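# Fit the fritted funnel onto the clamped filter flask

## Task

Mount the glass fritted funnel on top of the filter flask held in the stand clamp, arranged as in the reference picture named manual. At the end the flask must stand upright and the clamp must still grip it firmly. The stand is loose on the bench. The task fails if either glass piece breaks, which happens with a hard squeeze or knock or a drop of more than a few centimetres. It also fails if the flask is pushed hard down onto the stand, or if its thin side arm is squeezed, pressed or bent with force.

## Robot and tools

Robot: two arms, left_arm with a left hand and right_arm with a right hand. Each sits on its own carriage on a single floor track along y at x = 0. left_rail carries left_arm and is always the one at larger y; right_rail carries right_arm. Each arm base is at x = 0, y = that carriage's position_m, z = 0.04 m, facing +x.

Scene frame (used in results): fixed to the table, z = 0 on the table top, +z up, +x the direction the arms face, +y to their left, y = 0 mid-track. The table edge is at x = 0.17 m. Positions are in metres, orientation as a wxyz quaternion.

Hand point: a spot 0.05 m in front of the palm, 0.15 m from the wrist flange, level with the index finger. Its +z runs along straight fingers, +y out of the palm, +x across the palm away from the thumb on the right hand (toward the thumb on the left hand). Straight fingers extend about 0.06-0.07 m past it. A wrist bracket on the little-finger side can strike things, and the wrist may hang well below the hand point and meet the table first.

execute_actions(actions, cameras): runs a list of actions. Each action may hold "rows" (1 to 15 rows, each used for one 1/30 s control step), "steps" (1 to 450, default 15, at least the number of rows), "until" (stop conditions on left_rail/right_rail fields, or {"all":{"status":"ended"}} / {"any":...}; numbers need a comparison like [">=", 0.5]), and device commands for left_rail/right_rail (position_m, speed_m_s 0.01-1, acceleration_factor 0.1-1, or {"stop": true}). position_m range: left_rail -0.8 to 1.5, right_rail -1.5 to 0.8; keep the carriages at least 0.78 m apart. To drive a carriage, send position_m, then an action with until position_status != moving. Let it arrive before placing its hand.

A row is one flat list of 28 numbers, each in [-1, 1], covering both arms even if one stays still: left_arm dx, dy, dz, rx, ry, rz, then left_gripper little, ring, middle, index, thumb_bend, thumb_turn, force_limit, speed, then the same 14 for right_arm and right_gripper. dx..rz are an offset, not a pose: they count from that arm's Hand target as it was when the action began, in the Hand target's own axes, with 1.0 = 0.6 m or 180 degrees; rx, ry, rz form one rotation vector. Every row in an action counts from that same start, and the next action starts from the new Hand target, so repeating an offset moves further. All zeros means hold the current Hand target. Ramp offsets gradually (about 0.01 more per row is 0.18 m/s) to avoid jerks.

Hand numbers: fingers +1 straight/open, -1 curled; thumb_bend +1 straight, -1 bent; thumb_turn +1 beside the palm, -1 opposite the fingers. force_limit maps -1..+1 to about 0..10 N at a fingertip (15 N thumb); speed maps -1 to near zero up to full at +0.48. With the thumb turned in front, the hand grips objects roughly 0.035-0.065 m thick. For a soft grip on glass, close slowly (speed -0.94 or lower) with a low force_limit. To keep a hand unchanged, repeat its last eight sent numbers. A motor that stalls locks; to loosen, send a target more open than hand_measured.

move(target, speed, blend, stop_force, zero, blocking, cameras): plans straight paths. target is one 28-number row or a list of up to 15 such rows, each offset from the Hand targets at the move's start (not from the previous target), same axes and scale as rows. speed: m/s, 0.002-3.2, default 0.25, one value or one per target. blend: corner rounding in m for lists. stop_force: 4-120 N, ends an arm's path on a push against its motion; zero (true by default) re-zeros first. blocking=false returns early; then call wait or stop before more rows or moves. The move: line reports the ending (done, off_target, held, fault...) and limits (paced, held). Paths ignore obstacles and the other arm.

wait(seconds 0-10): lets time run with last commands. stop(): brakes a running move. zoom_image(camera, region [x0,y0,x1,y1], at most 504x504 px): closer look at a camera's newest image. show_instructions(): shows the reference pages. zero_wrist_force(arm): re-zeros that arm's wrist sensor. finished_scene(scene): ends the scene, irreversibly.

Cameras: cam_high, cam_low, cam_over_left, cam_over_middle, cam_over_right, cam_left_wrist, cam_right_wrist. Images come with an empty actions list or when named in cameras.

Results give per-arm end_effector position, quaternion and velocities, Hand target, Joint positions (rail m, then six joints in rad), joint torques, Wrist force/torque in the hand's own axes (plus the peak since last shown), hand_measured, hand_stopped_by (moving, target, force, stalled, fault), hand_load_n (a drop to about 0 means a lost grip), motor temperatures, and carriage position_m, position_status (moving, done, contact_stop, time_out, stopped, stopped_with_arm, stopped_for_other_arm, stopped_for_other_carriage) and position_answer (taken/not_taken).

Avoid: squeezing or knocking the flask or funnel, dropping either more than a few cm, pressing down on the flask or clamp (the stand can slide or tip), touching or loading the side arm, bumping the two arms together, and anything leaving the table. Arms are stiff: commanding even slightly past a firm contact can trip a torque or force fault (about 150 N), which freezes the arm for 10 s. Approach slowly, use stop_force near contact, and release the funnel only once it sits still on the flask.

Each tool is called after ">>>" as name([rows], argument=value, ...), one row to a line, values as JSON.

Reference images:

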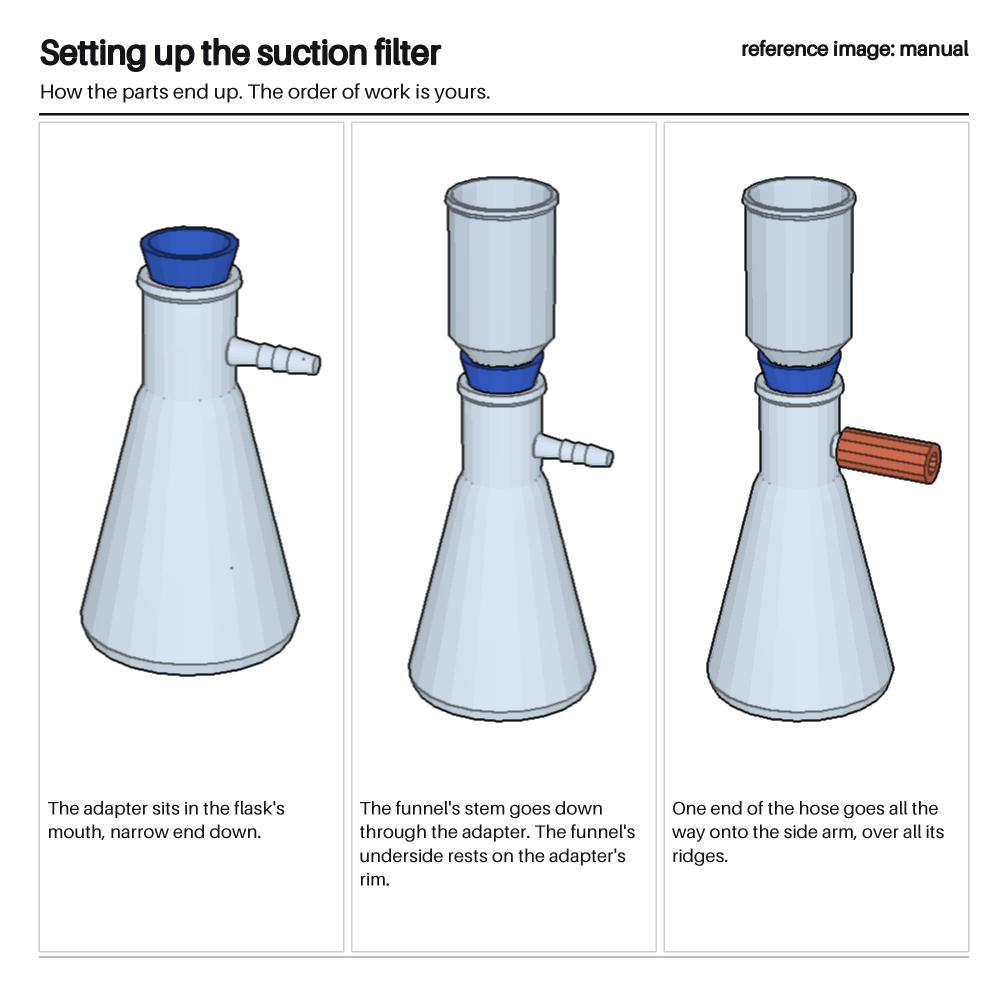

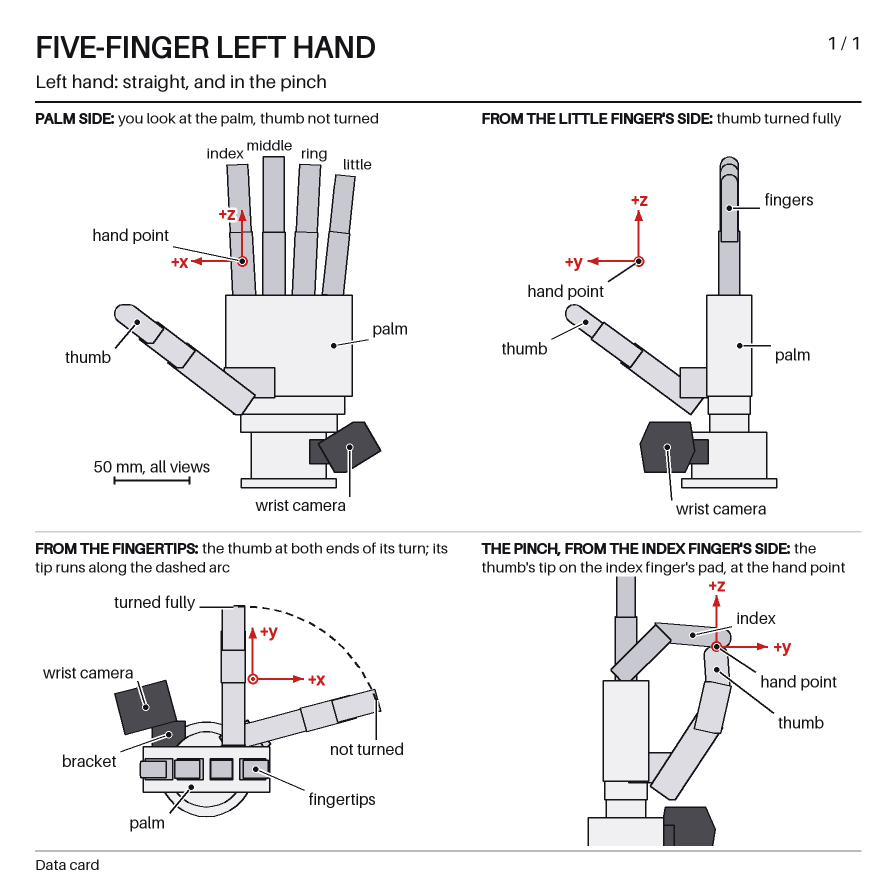

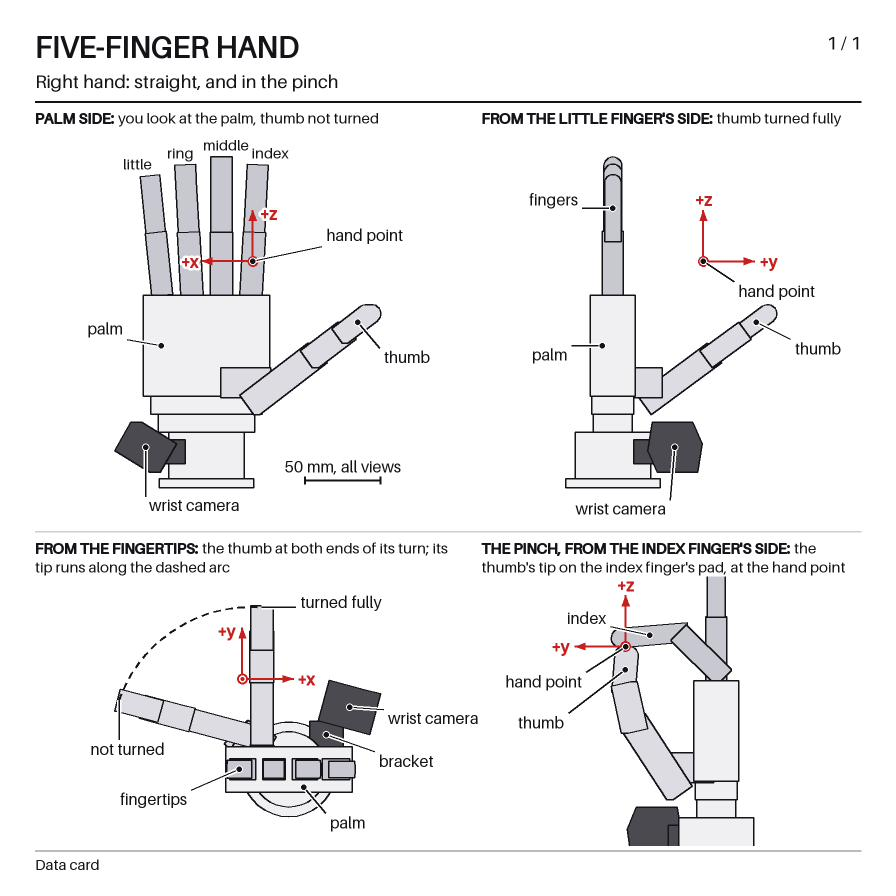

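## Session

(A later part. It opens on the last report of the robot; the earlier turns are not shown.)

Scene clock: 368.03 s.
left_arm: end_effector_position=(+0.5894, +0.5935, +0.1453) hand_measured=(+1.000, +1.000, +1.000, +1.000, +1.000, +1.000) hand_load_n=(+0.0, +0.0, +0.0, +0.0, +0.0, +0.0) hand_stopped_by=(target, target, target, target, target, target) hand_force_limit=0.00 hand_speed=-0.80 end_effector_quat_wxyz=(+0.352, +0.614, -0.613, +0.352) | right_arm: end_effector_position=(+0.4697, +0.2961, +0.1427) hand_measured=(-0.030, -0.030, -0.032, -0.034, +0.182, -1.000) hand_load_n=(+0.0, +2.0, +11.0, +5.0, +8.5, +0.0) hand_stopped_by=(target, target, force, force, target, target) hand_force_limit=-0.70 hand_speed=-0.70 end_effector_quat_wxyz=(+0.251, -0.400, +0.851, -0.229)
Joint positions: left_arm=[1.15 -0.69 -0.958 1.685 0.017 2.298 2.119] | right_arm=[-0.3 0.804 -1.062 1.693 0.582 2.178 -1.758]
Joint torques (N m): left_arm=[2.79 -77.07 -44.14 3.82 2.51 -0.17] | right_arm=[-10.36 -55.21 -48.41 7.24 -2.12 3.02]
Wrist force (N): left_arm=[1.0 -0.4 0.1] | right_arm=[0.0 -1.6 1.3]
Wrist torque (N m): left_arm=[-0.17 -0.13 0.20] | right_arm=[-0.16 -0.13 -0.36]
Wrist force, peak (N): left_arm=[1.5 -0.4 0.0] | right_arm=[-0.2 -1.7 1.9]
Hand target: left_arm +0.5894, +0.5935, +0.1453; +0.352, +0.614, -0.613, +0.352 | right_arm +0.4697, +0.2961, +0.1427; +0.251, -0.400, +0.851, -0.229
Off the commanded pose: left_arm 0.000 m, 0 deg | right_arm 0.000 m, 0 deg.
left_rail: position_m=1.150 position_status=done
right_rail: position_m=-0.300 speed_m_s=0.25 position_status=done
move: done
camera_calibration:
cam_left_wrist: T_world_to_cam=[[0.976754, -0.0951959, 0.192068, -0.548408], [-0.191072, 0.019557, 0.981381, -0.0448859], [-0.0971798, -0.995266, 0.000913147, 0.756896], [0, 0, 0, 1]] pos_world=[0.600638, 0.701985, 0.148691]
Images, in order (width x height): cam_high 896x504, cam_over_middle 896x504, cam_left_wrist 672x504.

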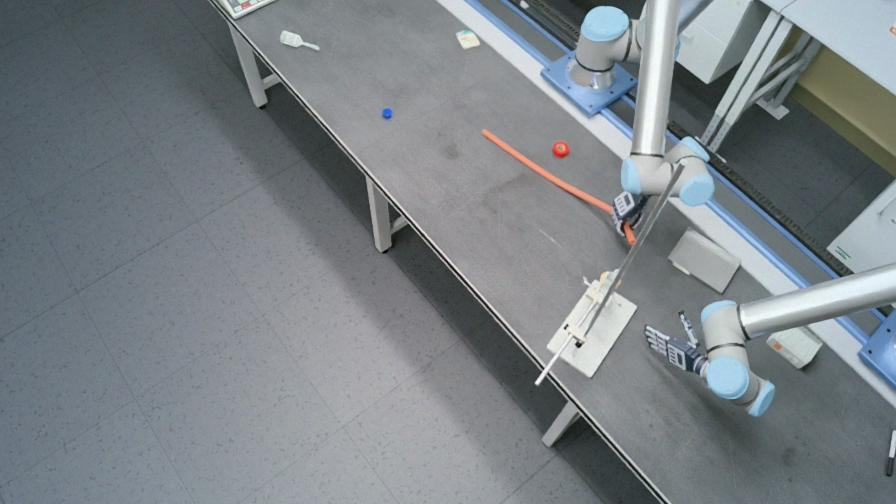

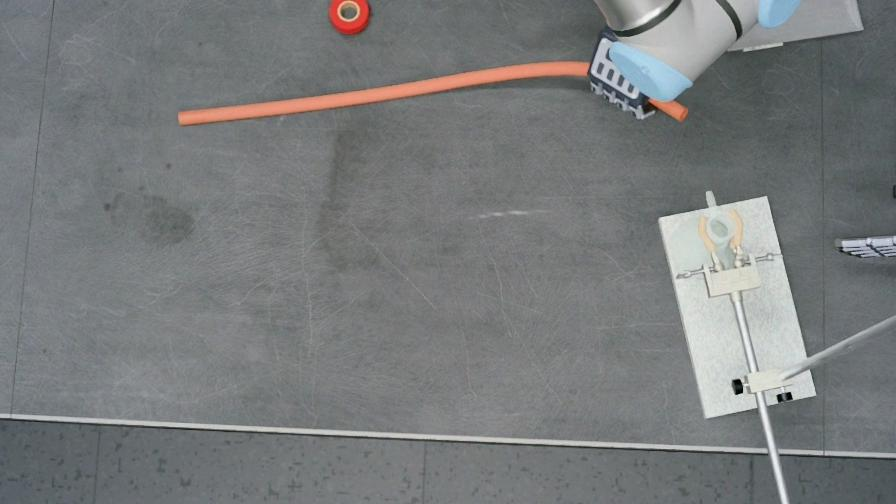

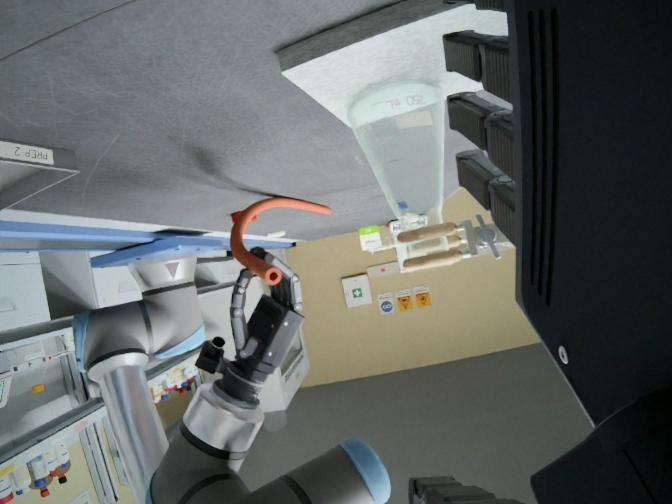

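>>> move(target=[0,0,0,0,0,0,1,1,1,1,1,1,0,-0.8,-0.0886,-0.0132,-0.01,-0.17135,0.1444,0.18825,-0.03,-0.03,-0.25,-0.25,0.18,-1,-0.7,-0.7], speed=0.15, cameras=["cam_low", "cam_over_middle", "cam_over_left", "cam_left_wrist", "cam_right_wrist"])

>>> zoom_image(camera="cam_left_wrist", region=[250, 150, 470, 310])

>>> zoom_image(camera="cam_over_middle", region=[660, 120, 780, 240])

Scene clock: 378.63 s.
left_arm: end_effector_position=(+0.5894, +0.5935, +0.1453) hand_measured=(+1.000, +1.000, +1.000, +1.000, +1.000, +1.000) hand_load_n=(+0.0, +0.0, +0.0, +0.0, +0.0, +0.0) hand_stopped_by=(target, target, target, target, target, target) hand_force_limit=0.00 hand_speed=-0.80 end_effector_quat_wxyz=(+0.352, +0.614, -0.613, +0.352) | right_arm: end_effector_position=(+0.4999, +0.3349, +0.1649) hand_measured=(-0.030, -0.030, -0.032, -0.034, +0.182, -1.000) hand_load_n=(+0.0, +3.0, +10.5, +4.5, +8.5, -0.5) hand_stopped_by=(target, target, force, force, target, target) hand_force_limit=-0.70 hand_speed=-0.70 end_effector_quat_wxyz=(+0.000, -0.131, +0.991, +0.000)
Joint positions: left_arm=[1.15 -0.69 -0.958 1.685 0.017 2.298 2.119] | right_arm=[-0.3 0.629 -0.955 1.484 1.042 1.57 -1.204]
Joint torques (N m): left_arm=[3.27 -79.57 -43.95 3.2 2.62 -0.43] | right_arm=[-10.33 -66.12 -50.09 8.04 -3.22 2.96]
Wrist force (N): left_arm=[0.9 -0.4 0.1] | right_arm=[-0.9 -0.8 0.7]
Wrist torque (N m): left_arm=[-0.17 -0.11 0.19] | right_arm=[0.01 -0.02 -0.36]
Wrist force, peak (N): left_arm=[1.6 -0.3 -0.3] | right_arm=[-0.7 -1.6 1.6]
Hand target: left_arm +0.5894, +0.5935, +0.1453; +0.352, +0.614, -0.613, +0.352 | right_arm +0.5000, +0.3350, +0.1649; +0.000, -0.131, +0.991, +0.000
Off the commanded pose: left_arm 0.000 m, 0 deg | right_arm 0.000 m, 0 deg.
left_rail: position_m=1.150 position_status=done
right_rail: position_m=-0.300 speed_m_s=0.25 position_status=done
move: done
camera_calibration:
cam_left_wrist: T_world_to_cam=[[0.976754, -0.0951959, 0.192068, -0.548408], [-0.191072, 0.019557, 0.981381, -0.0448859], [-0.0971798, -0.995266, 0.000913147, 0.756896], [0, 0, 0, 1]] pos_world=[0.600638, 0.701985, 0.148691]
cam_right_wrist: T_world_to_cam=[[-0.534148, 0.845275, 0.0140165, -0.0220176], [0.746806, 0.464024, 0.476405, -0.606146], [0.39619, 0.264939, -0.879114, -0.0271626], [0, 0, 0, 1]] pos_world=[0.451675, 0.307074, 0.265201]
Images, in order (width x height): cam_low 896x504, cam_over_left 896x504, cam_over_middle 896x504, cam_left_wrist 672x504, cam_right_wrist 672x504.

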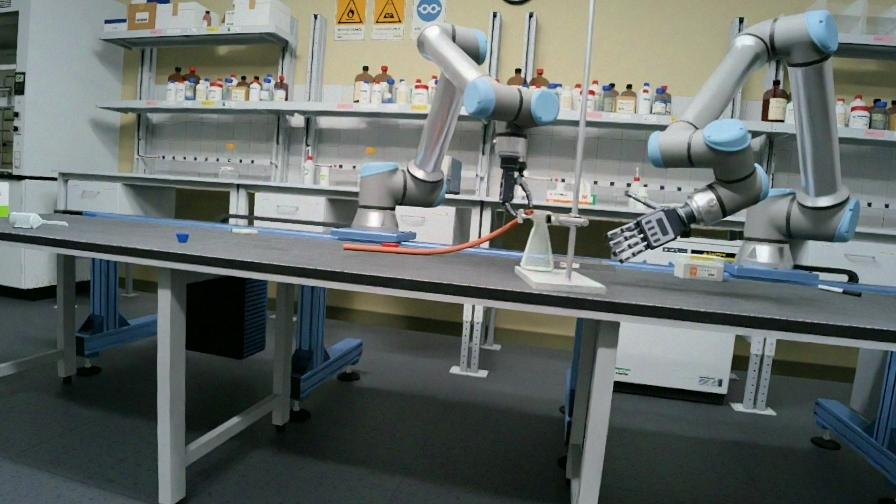

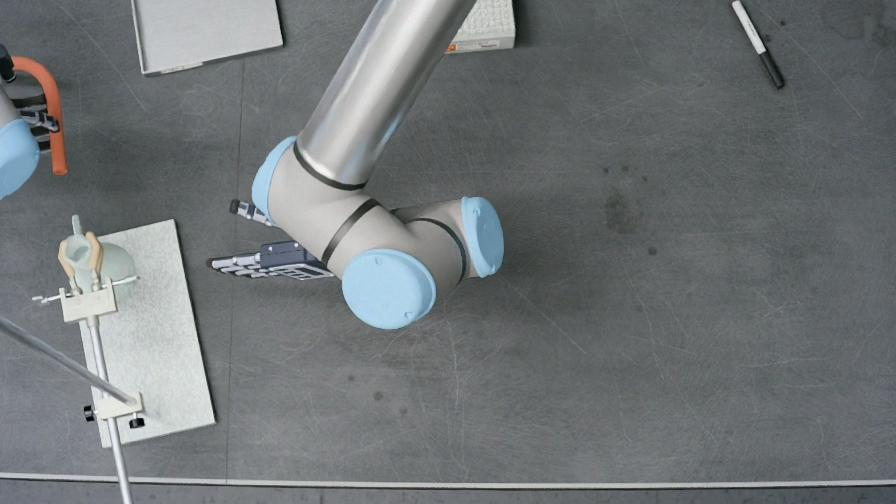

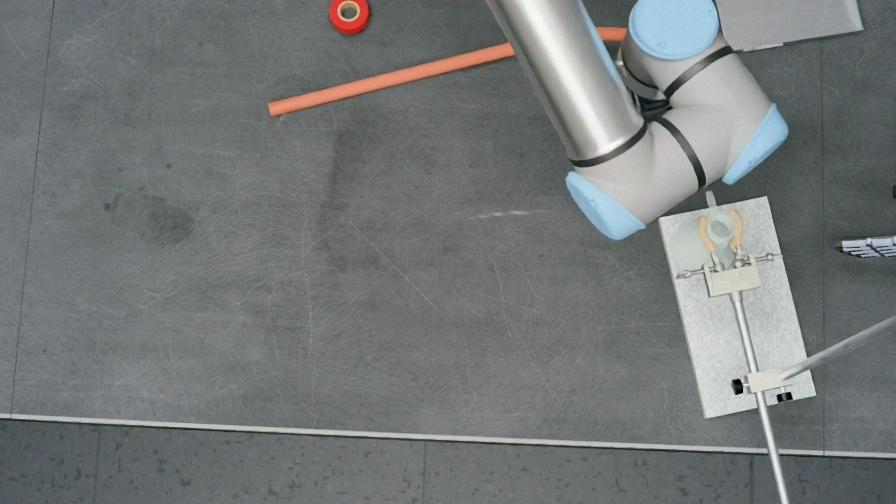

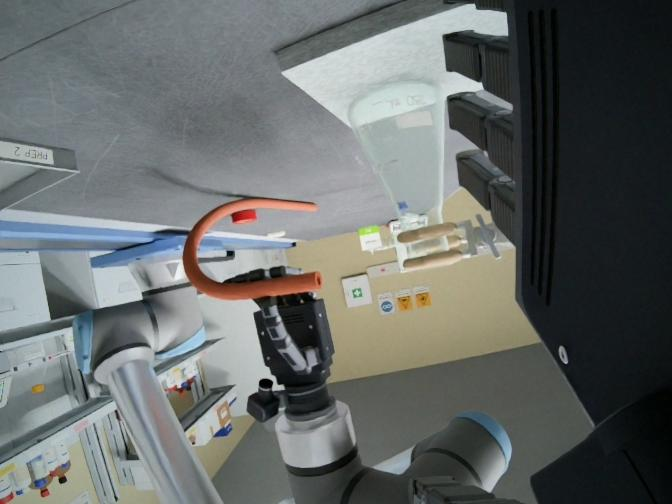

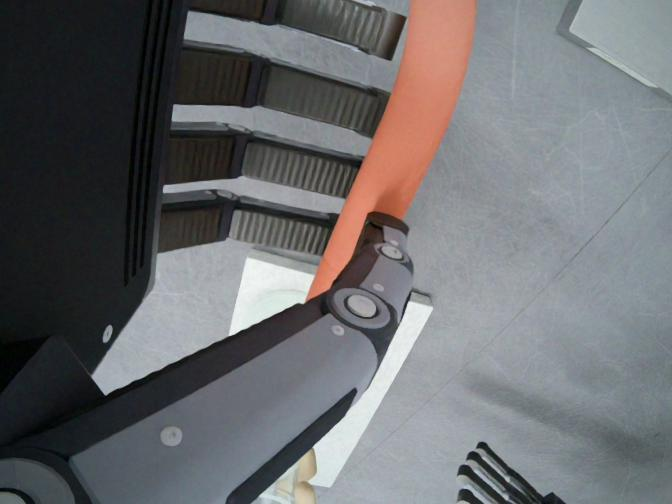

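Scaled by 2.291 from the camera's 672x504 image, which has a finer 960x720 frame.

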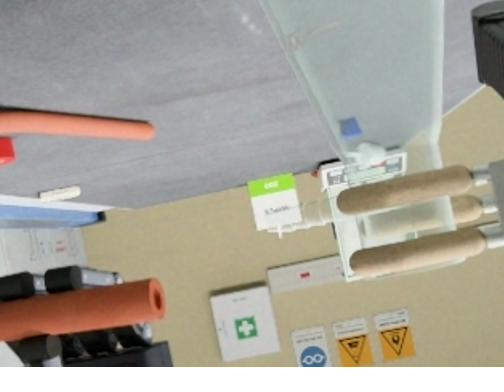

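Scaled by 4.200 from the camera's 896x504 image, which has a finer 1280x720 frame.

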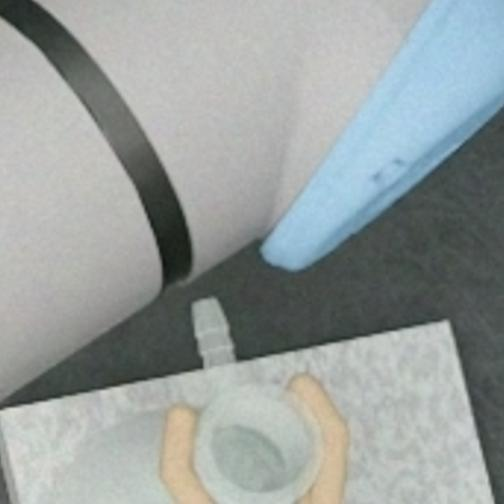

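>>> zoom_image(camera="cam_left_wrist", region=[300, 200, 420, 300])

>>> zoom_image(camera="cam_over_left", region=[20, 130, 120, 260])

Scaled by 4.200 from the camera's 672x504 image, which has a finer 960x720 frame.

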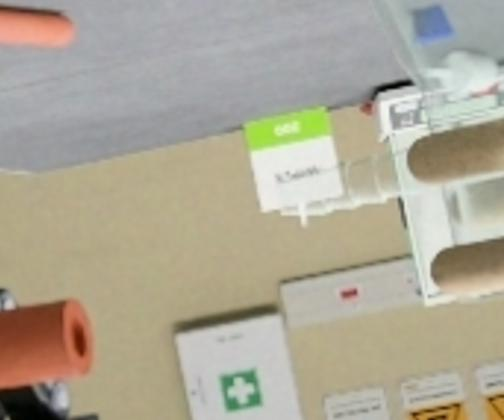

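Scaled by 3.877 from the camera's 896x504 image, which has a finer 1280x720 frame.

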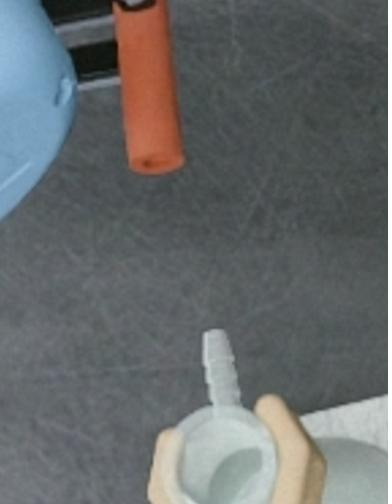

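>>> zoom_image(camera="cam_over_left", region=[55, 205, 105, 250])

>>> zoom_image(camera="cam_over_left", region=[35, 130, 85, 180])

Scaled by 10.080 from the camera's 896x504 image, which has a finer 1280x720 frame.

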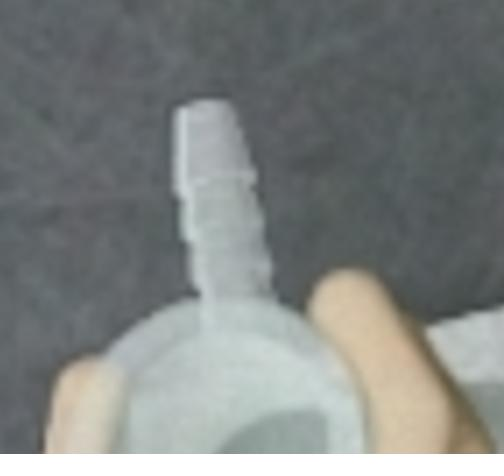

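Scaled by 10.080 from the camera's 896x504 image, which has a finer 1280x720 frame.

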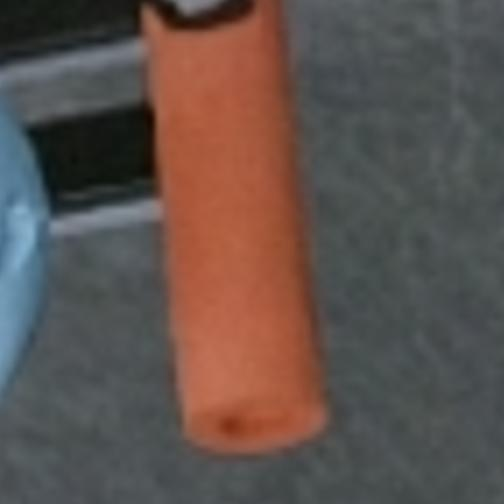

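>>> move(target=[0.075,0.0167,0.13,0,0,0,-1,-1,-1,-1,1,1,-0.5,0,-0.0588,0.0062,0.0333,0,0,-0.015,-0.03,-0.03,-0.25,-0.25,0.18,-1,-0.7,-0.7], speed=0.08, cameras=["cam_over_left", "cam_left_wrist", "cam_right_wrist"])

>>> zoom_image(camera="cam_over_left", region=[40, 170, 110, 250])

>>> zoom_image(camera="cam_left_wrist", region=[270, 180, 430, 300])

Scene clock: 421.60 s.
left_arm: end_effector_position=(+0.5794, +0.5036, +0.1447) hand_measured=(-1.000, -1.000, -1.000, -1.000, +1.000, +1.000) hand_load_n=(+0.0, +0.0, +0.0, +0.0, +0.0, +0.0) hand_stopped_by=(target, target, target, target, target, target) hand_force_limit=-0.50 hand_speed=0.00 end_effector_quat_wxyz=(+0.352, +0.614, -0.613, +0.352) | right_arm: end_effector_position=(+0.5330, +0.3477, +0.1450) hand_measured=(-0.030, -0.030, -0.032, -0.034, +0.182, -1.000) hand_load_n=(+0.0, +2.5, +10.0, +4.5, +9.0, -0.5) hand_stopped_by=(target, target, force, force, target, target) hand_force_limit=-0.70 hand_speed=-0.70 end_effector_quat_wxyz=(+0.000, -0.154, +0.988, +0.000)
Joint positions: left_arm=[1.15 -0.792 -0.924 1.614 -0.002 2.222 2.033] | right_arm=[-0.3 0.614 -0.89 1.411 1.05 1.57 -1.266]
Joint torques (N m): left_arm=[-13.15 -76.76 -44.83 -1.81 -2.19 -3.67] | right_arm=[-8.27 -70.04 -49.96 7.8 -1.95 -3.38]
Wrist force (N): left_arm=[1.0 0.1 -0.3] | right_arm=[-0.8 -0.8 1.3]
Wrist torque (N m): left_arm=[-0.05 -0.11 0.21] | right_arm=[-0.03 0.00 -0.13]
Wrist force, peak (N): left_arm=[1.2 -0.6 -0.6] | right_arm=[-1.0 -1.3 1.6]
Hand target: left_arm +0.5794, +0.5035, +0.1447; +0.352, +0.614, -0.613, +0.352 | right_arm +0.5331, +0.3477, +0.1449; +0.000, -0.154, +0.988, +0.000
Off the commanded pose: left_arm 0.000 m, 0 deg | right_arm 0.000 m, 0 deg.
left_rail: position_m=1.150 position_status=done
right_rail: position_m=-0.300 speed_m_s=0.25 position_status=done
move: done
camera_calibration:
cam_left_wrist: T_world_to_cam=[[0.976754, -0.0951959, 0.192068, -0.547083], [-0.191072, 0.019557, 0.981381, -0.0444496], [-0.0971798, -0.995266, 0.000913147, 0.666451], [0, 0, 0, 1]] pos_world=[0.590638, 0.612085, 0.148091]
cam_right_wrist: T_world_to_cam=[[-0.57313, 0.819341, 0.0142269, 0.0149251], [0.724376, 0.498432, 0.476283, -0.627221], [0.383147, 0.283278, -0.879177, -0.0606486], [0, 0, 0, 1]] pos_world=[0.486135, 0.317579, 0.245201]
Images, in order (width x height): cam_over_left 896x504, cam_left_wrist 672x504, cam_right_wrist 672x504.

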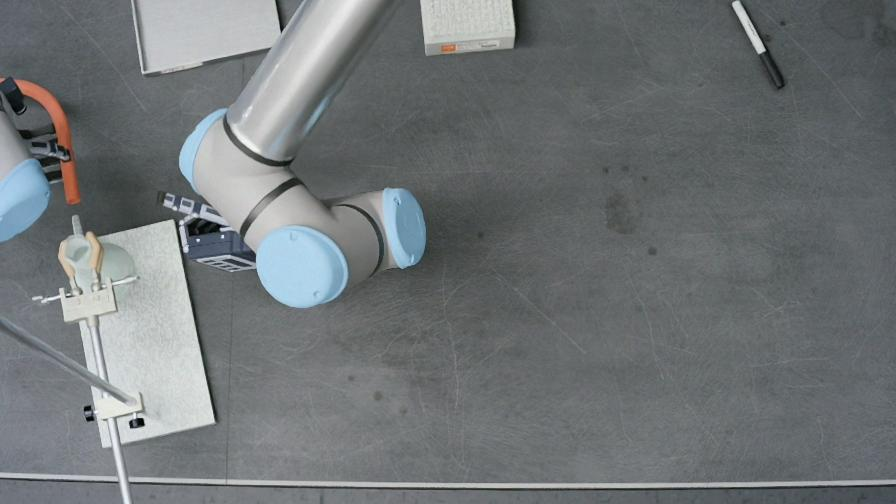

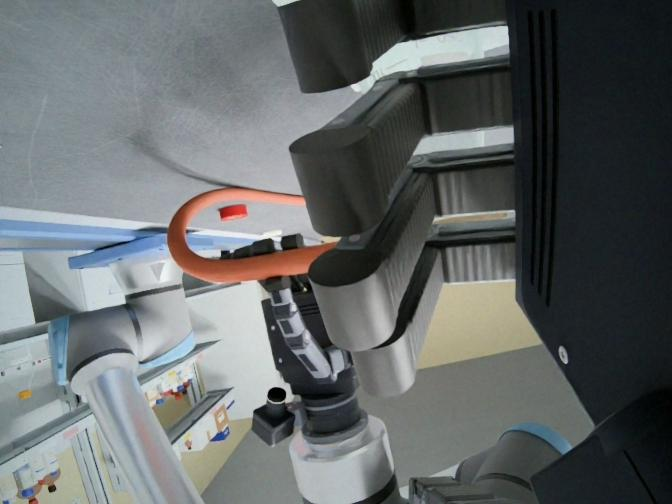

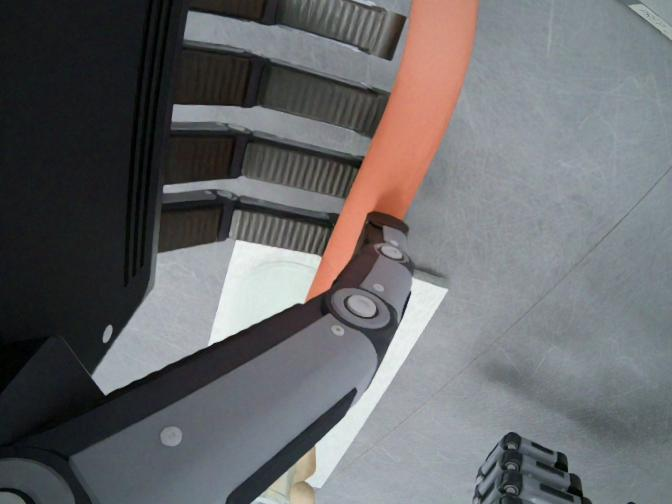

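Scaled by 6.300 from the camera's 896x504 image, which has a finer 1280x720 frame.

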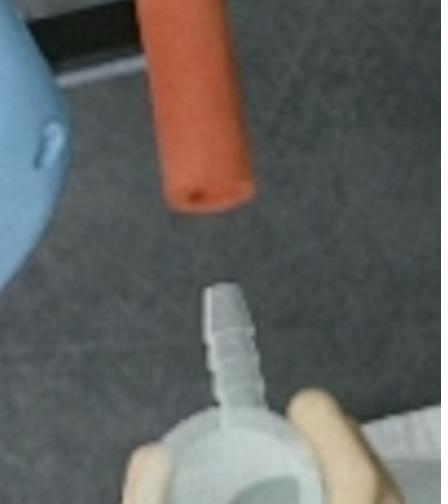

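Scaled by 3.150 from the camera's 672x504 image, which has a finer 960x720 frame.

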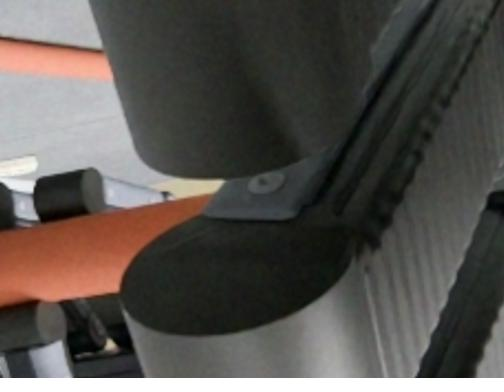

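>>> move([
  [-0.0583,0,-0.101,0,0,0,-1,-1,-1,-1,1,1,-0.5,0,0,0,0,0,0,0,-0.03,-0.03,-0.25,-0.25,0.18,-1,-0.7,-0.7],
  [-0.0583,0,-0.101,0,0,0,1,1,1,1,1,1,-0.5,0.3,0,0,0,0,0,0,-0.03,-0.03,-0.25,-0.25,0.18,-1,-0.7,-0.7],
], speed=0.15, cameras=["cam_over_left", "cam_left_wrist"])

>>> zoom_image(camera="cam_over_left", region=[55, 180, 105, 250])

>>> zoom_image(camera="cam_left_wrist", region=[330, 200, 430, 300])

Scene clock: 429.33 s.
left_arm: end_effector_position=(+0.5794, +0.5734, +0.1451) hand_measured=(+1.000, +1.000, +1.000, +1.000, +1.000, +1.000) hand_load_n=(+0.0, +0.0, +0.0, +0.0, +0.0, +0.0) hand_stopped_by=(target, target, target, target, target, target) hand_force_limit=-0.50 hand_speed=0.30 end_effector_quat_wxyz=(+0.352, +0.614, -0.613, +0.352) | right_arm: end_effector_position=(+0.5331, +0.3477, +0.1449) hand_measured=(-0.030, -0.030, -0.032, -0.034, +0.182, -1.000) hand_load_n=(+0.0, +2.5, +10.0, +4.5, +9.0, -0.5) hand_stopped_by=(target, target, force, force, target, target) hand_force_limit=-0.70 hand_speed=-0.70 end_effector_quat_wxyz=(+0.000, -0.154, +0.988, +0.000)
Joint positions: left_arm=[1.15 -0.721 -0.961 1.688 -0.001 2.275 2.092] | right_arm=[-0.3 0.614 -0.89 1.411 1.05 1.57 -1.266]
Joint torques (N m): left_arm=[10.23 -90.53 -24.06 3.15 1.69 3.52] | right_arm=[-10.38 -71.5 -50.16 7.89 -0.89 -3.45]
Wrist force (N): left_arm=[0.8 -0.2 0.0] | right_arm=[-0.7 -1.3 1.2]
Wrist torque (N m): left_arm=[-0.15 -0.11 -0.09] | right_arm=[-0.11 -0.03 -0.14]
Wrist force, peak (N): left_arm=[1.7 -0.2 0.1] | right_arm=[-1.4 -1.2 1.2]
Hand target: left_arm +0.5794, +0.5734, +0.1451; +0.352, +0.614, -0.613, +0.352 | right_arm +0.5331, +0.3477, +0.1449; +0.000, -0.154, +0.988, +0.000
Off the commanded pose: left_arm 0.000 m, 0 deg | right_arm 0.000 m, 0 deg.
left_rail: position_m=1.150 position_status=done
right_rail: position_m=-0.300 speed_m_s=0.25 position_status=done
move: done
camera_calibration:
cam_left_wrist: T_world_to_cam=[[0.976754, -0.0951959, 0.192068, -0.540535], [-0.191072, 0.019557, 0.981381, -0.0463054], [-0.0971798, -0.995266, 0.000913147, 0.73592], [0, 0, 0, 1]] pos_world=[0.590638, 0.681885, 0.148591]
Images, in order (width x height): cam_over_left 896x504, cam_left_wrist 672x504.

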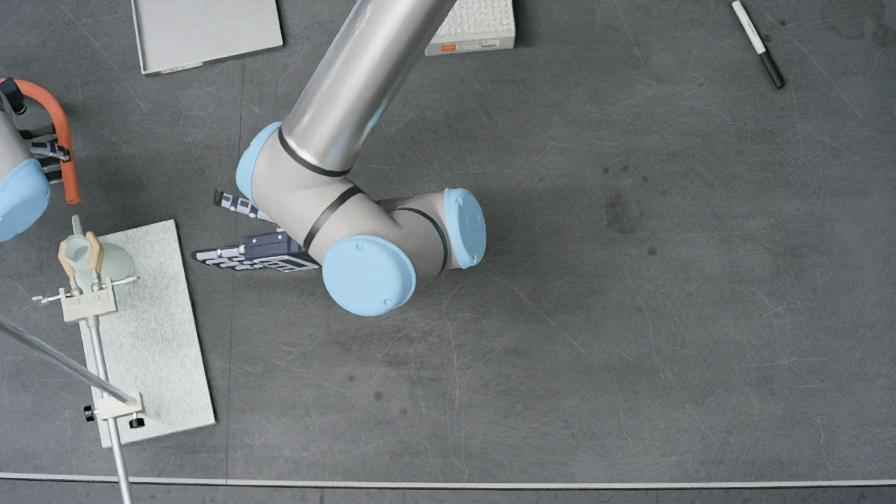

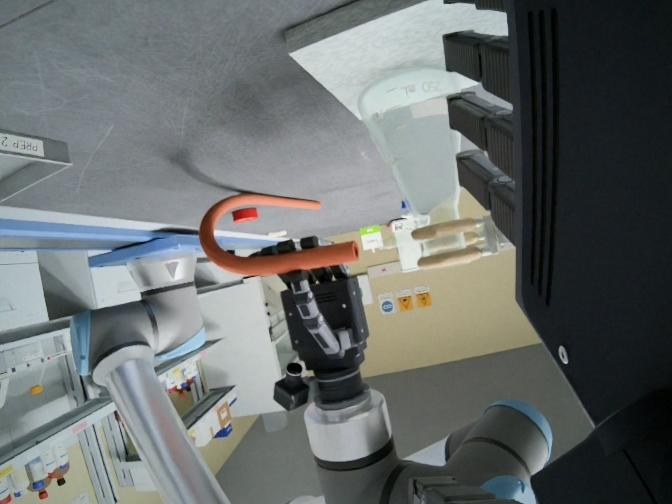

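Scaled by 7.200 from the camera's 896x504 image, which has a finer 1280x720 frame.

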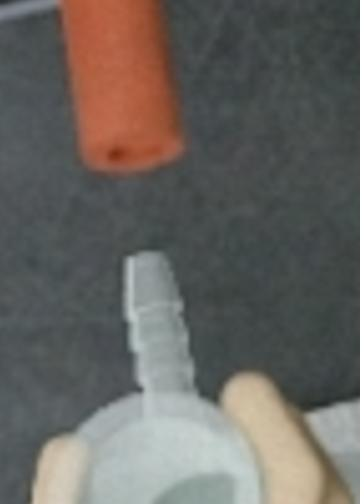

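Scaled by 5.040 from the camera's 672x504 image, which has a finer 960x720 frame.

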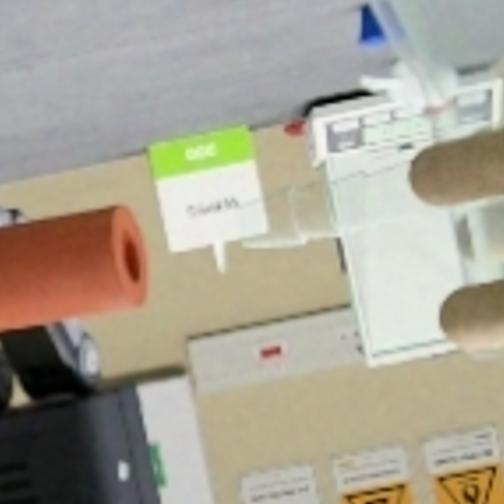

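>>> move(target=[0,0,0,0,0,0,1,1,1,1,1,1,-0.5,0.3,-0.0232,-0.0021,0.0042,0,0,0,-0.03,-0.03,-0.25,-0.25,0.18,-1,-0.7,-0.7], speed=0.04, cameras=["cam_over_left", "cam_left_wrist"])

>>> zoom_image(camera="cam_over_left", region=[55, 180, 105, 250])

>>> zoom_image(camera="cam_left_wrist", region=[345, 215, 425, 275])

Scene clock: 438.00 s.
left_arm: end_effector_position=(+0.5794, +0.5734, +0.1451) hand_measured=(+1.000, +1.000, +1.000, +1.000, +1.000, +1.000) hand_load_n=(+0.0, +0.0, +0.0, +0.0, -0.5, +0.0) hand_stopped_by=(target, target, target, target, target, target) hand_force_limit=-0.50 hand_speed=0.30 end_effector_quat_wxyz=(+0.352, +0.614, -0.613, +0.352) | right_arm: end_effector_position=(+0.5466, +0.3507, +0.1424) hand_measured=(-0.030, -0.030, -0.032, -0.034, +0.182, -1.000) hand_load_n=(+0.0, +2.5, +10.0, +4.5, +8.5, -0.5) hand_stopped_by=(target, target, force, force, target, target) hand_force_limit=-0.70 hand_speed=-0.70 end_effector_quat_wxyz=(+0.000, -0.154, +0.988, +0.000)
Joint positions: left_arm=[1.15 -0.721 -0.961 1.688 -0.001 2.275 2.092] | right_arm=[-0.3 0.607 -0.871 1.383 1.059 1.57 -1.273]
Joint torques (N m): left_arm=[5.62 -87.39 -31.13 -0.85 -2.1 3.56] | right_arm=[-8.95 -73.35 -51.07 8.14 0.08 -3.33]
Wrist force (N): left_arm=[1.0 0.1 -0.1] | right_arm=[-0.8 -1.0 1.1]
Wrist torque (N m): left_arm=[-0.10 -0.15 -0.09] | right_arm=[-0.06 -0.01 -0.13]
Wrist force, peak (N): left_arm=[1.2 -0.4 -0.3] | right_arm=[-0.5 -1.7 1.5]
Hand target: left_arm +0.5794, +0.5734, +0.1451; +0.352, +0.614, -0.613, +0.352 | right_arm +0.5467, +0.3507, +0.1424; +0.000, -0.154, +0.988, +0.000
Off the commanded pose: left_arm 0.000 m, 0 deg | right_arm 0.000 m, 0 deg.
left_rail: position_m=1.150 position_status=done
right_rail: position_m=-0.300 speed_m_s=0.25 position_status=done
move: done
camera_calibration:
cam_left_wrist: T_world_to_cam=[[0.976754, -0.0951959, 0.192068, -0.540535], [-0.191072, 0.019557, 0.981381, -0.0463054], [-0.0971798, -0.995266, 0.000913147, 0.73592], [0, 0, 0, 1]] pos_world=[0.590638, 0.681885, 0.148591]
Images, in order (width x height): cam_over_left 896x504, cam_left_wrist 672x504.

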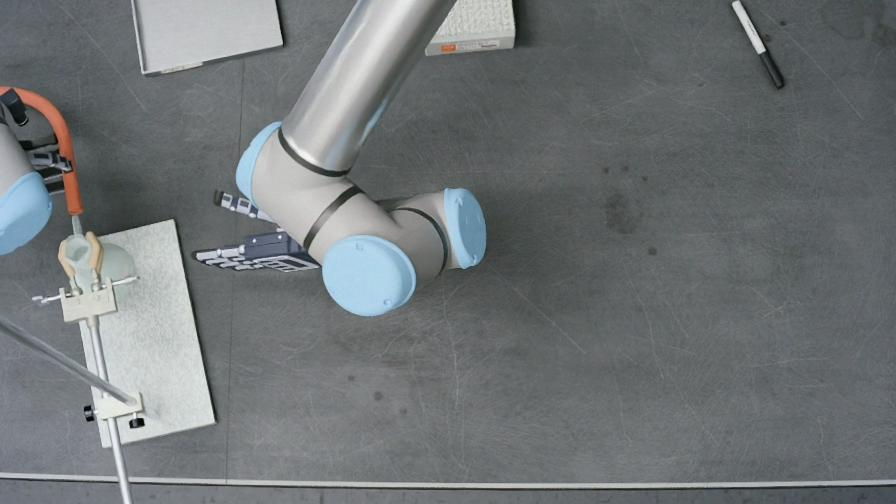

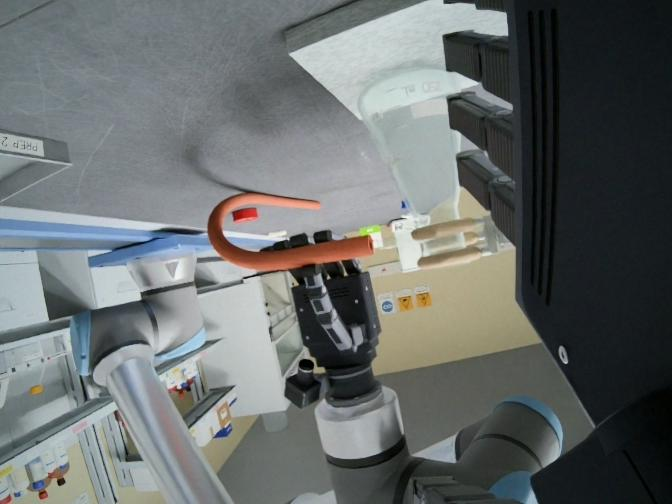

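Scaled by 7.200 from the camera's 896x504 image, which has a finer 1280x720 frame.

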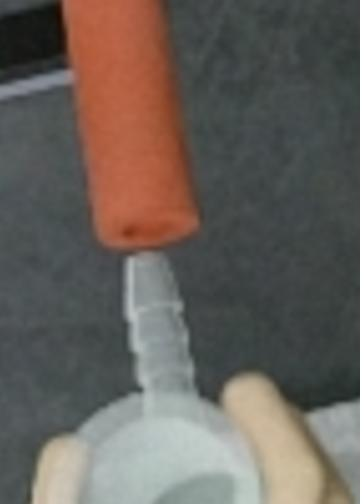

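Scaled by 6.300 from the camera's 672x504 image, which has a finer 960x720 frame.

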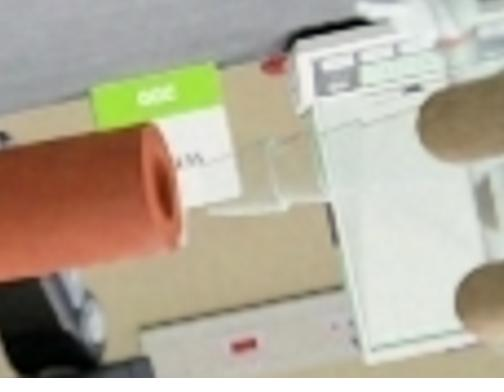

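>>> move(target=[0,0,0,0,0,0,1,1,1,1,1,1,-0.5,0.3,-0.01328,-0.0012,0,0,0,0,-0.03,-0.03,-0.25,-0.25,0.18,-1,-0.7,-0.7], speed=0.01, stop_force=12, cameras=["cam_over_left", "cam_left_wrist"])

>>> zoom_image(camera="cam_over_left", region=[55, 180, 105, 250])

>>> zoom_image(camera="cam_left_wrist", region=[345, 215, 425, 275])

Scene clock: 446.50 s.
left_arm: end_effector_position=(+0.5794, +0.5734, +0.1451) hand_measured=(+1.000, +1.000, +1.000, +1.000, +1.000, +1.000) hand_load_n=(+0.0, +0.0, +0.0, +0.0, +0.0, +0.0) hand_stopped_by=(target, target, target, target, target, target) hand_force_limit=-0.50 hand_speed=0.30 end_effector_quat_wxyz=(+0.352, +0.614, -0.613, +0.352) | right_arm: end_effector_position=(+0.5545, +0.3525, +0.1424) hand_measured=(-0.030, -0.030, -0.032, -0.034, +0.182, -1.000) hand_load_n=(+0.0, +3.0, +10.5, +4.0, +8.5, -0.5) hand_stopped_by=(target, target, force, force, target, target) hand_force_limit=-0.70 hand_speed=-0.70 end_effector_quat_wxyz=(+0.000, -0.154, +0.988, +0.000)
Joint positions: left_arm=[1.15 -0.721 -0.961 1.688 -0.001 2.275 2.092] | right_arm=[-0.3 0.603 -0.861 1.365 1.067 1.57 -1.277]
Joint torques (N m): left_arm=[1.69 -86.89 -39.14 -1.25 -1.98 3.49] | right_arm=[-10.37 -71.84 -49.87 7.74 0.14 -3.02]
Wrist force (N): left_arm=[0.8 -0.2 0.0] | right_arm=[-0.1 -1.4 0.6]
Wrist torque (N m): left_arm=[-0.15 -0.12 -0.09] | right_arm=[-0.09 -0.05 -0.12]
Wrist force, peak (N): left_arm=[1.3 -0.5 -0.4] | right_arm=[1.5 -1.2 1.8]
Hand target: left_arm +0.5794, +0.5734, +0.1451; +0.352, +0.614, -0.613, +0.352 | right_arm +0.5545, +0.3525, +0.1424; +0.000, -0.154, +0.988, +0.000
Off the commanded pose: left_arm 0.000 m, 0 deg | right_arm 0.000 m, 0 deg.
left_rail: position_m=1.150 position_status=done
right_rail: position_m=-0.300 speed_m_s=0.25 position_status=done
move: done
camera_calibration:
cam_left_wrist: T_world_to_cam=[[0.976754, -0.0951959, 0.192068, -0.540535], [-0.191072, 0.019557, 0.981381, -0.0463054], [-0.0971798, -0.995266, 0.000913147, 0.73592], [0, 0, 0, 1]] pos_world=[0.590638, 0.681885, 0.148591]
Images, in order (width x height): cam_over_left 896x504, cam_left_wrist 672x504.

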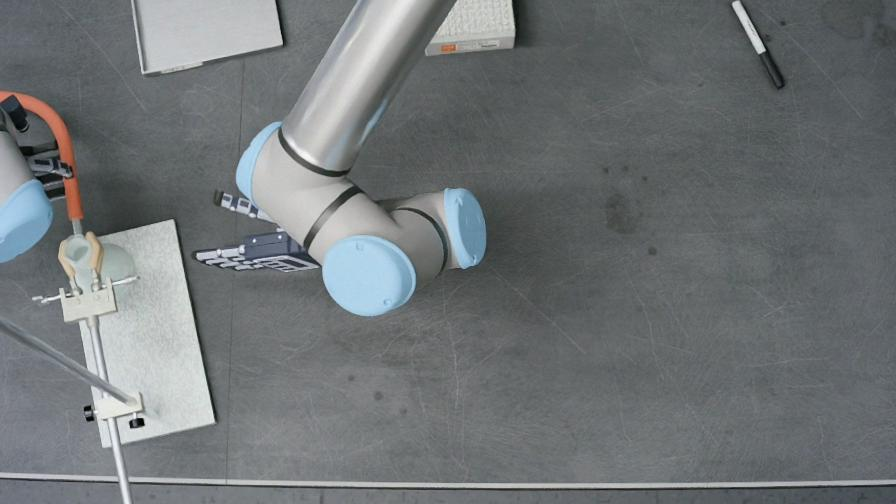

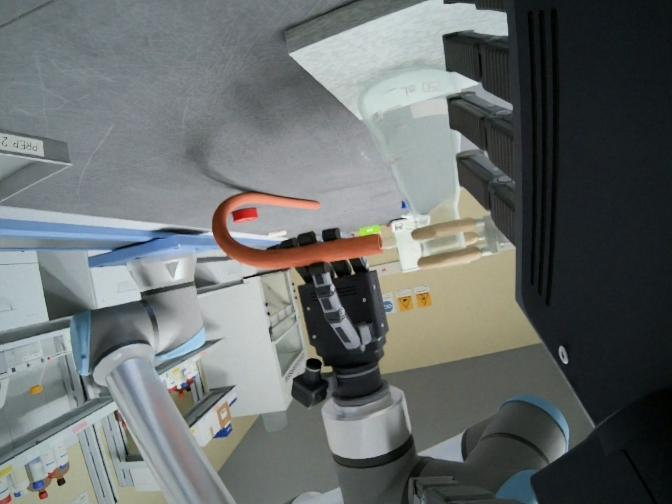

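Scaled by 7.200 from the camera's 896x504 image, which has a finer 1280x720 frame.

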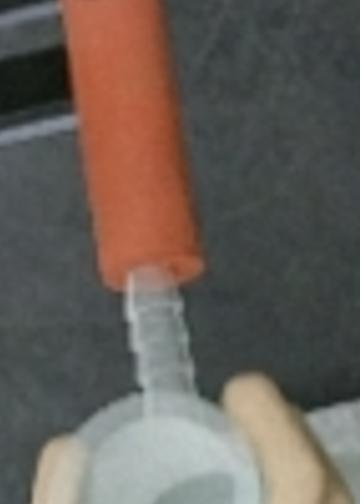

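Scaled by 6.300 from the camera's 672x504 image, which has a finer 960x720 frame.

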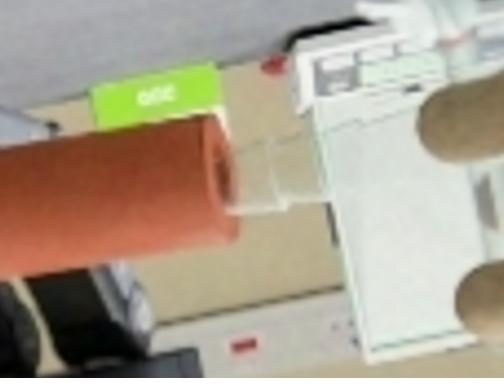

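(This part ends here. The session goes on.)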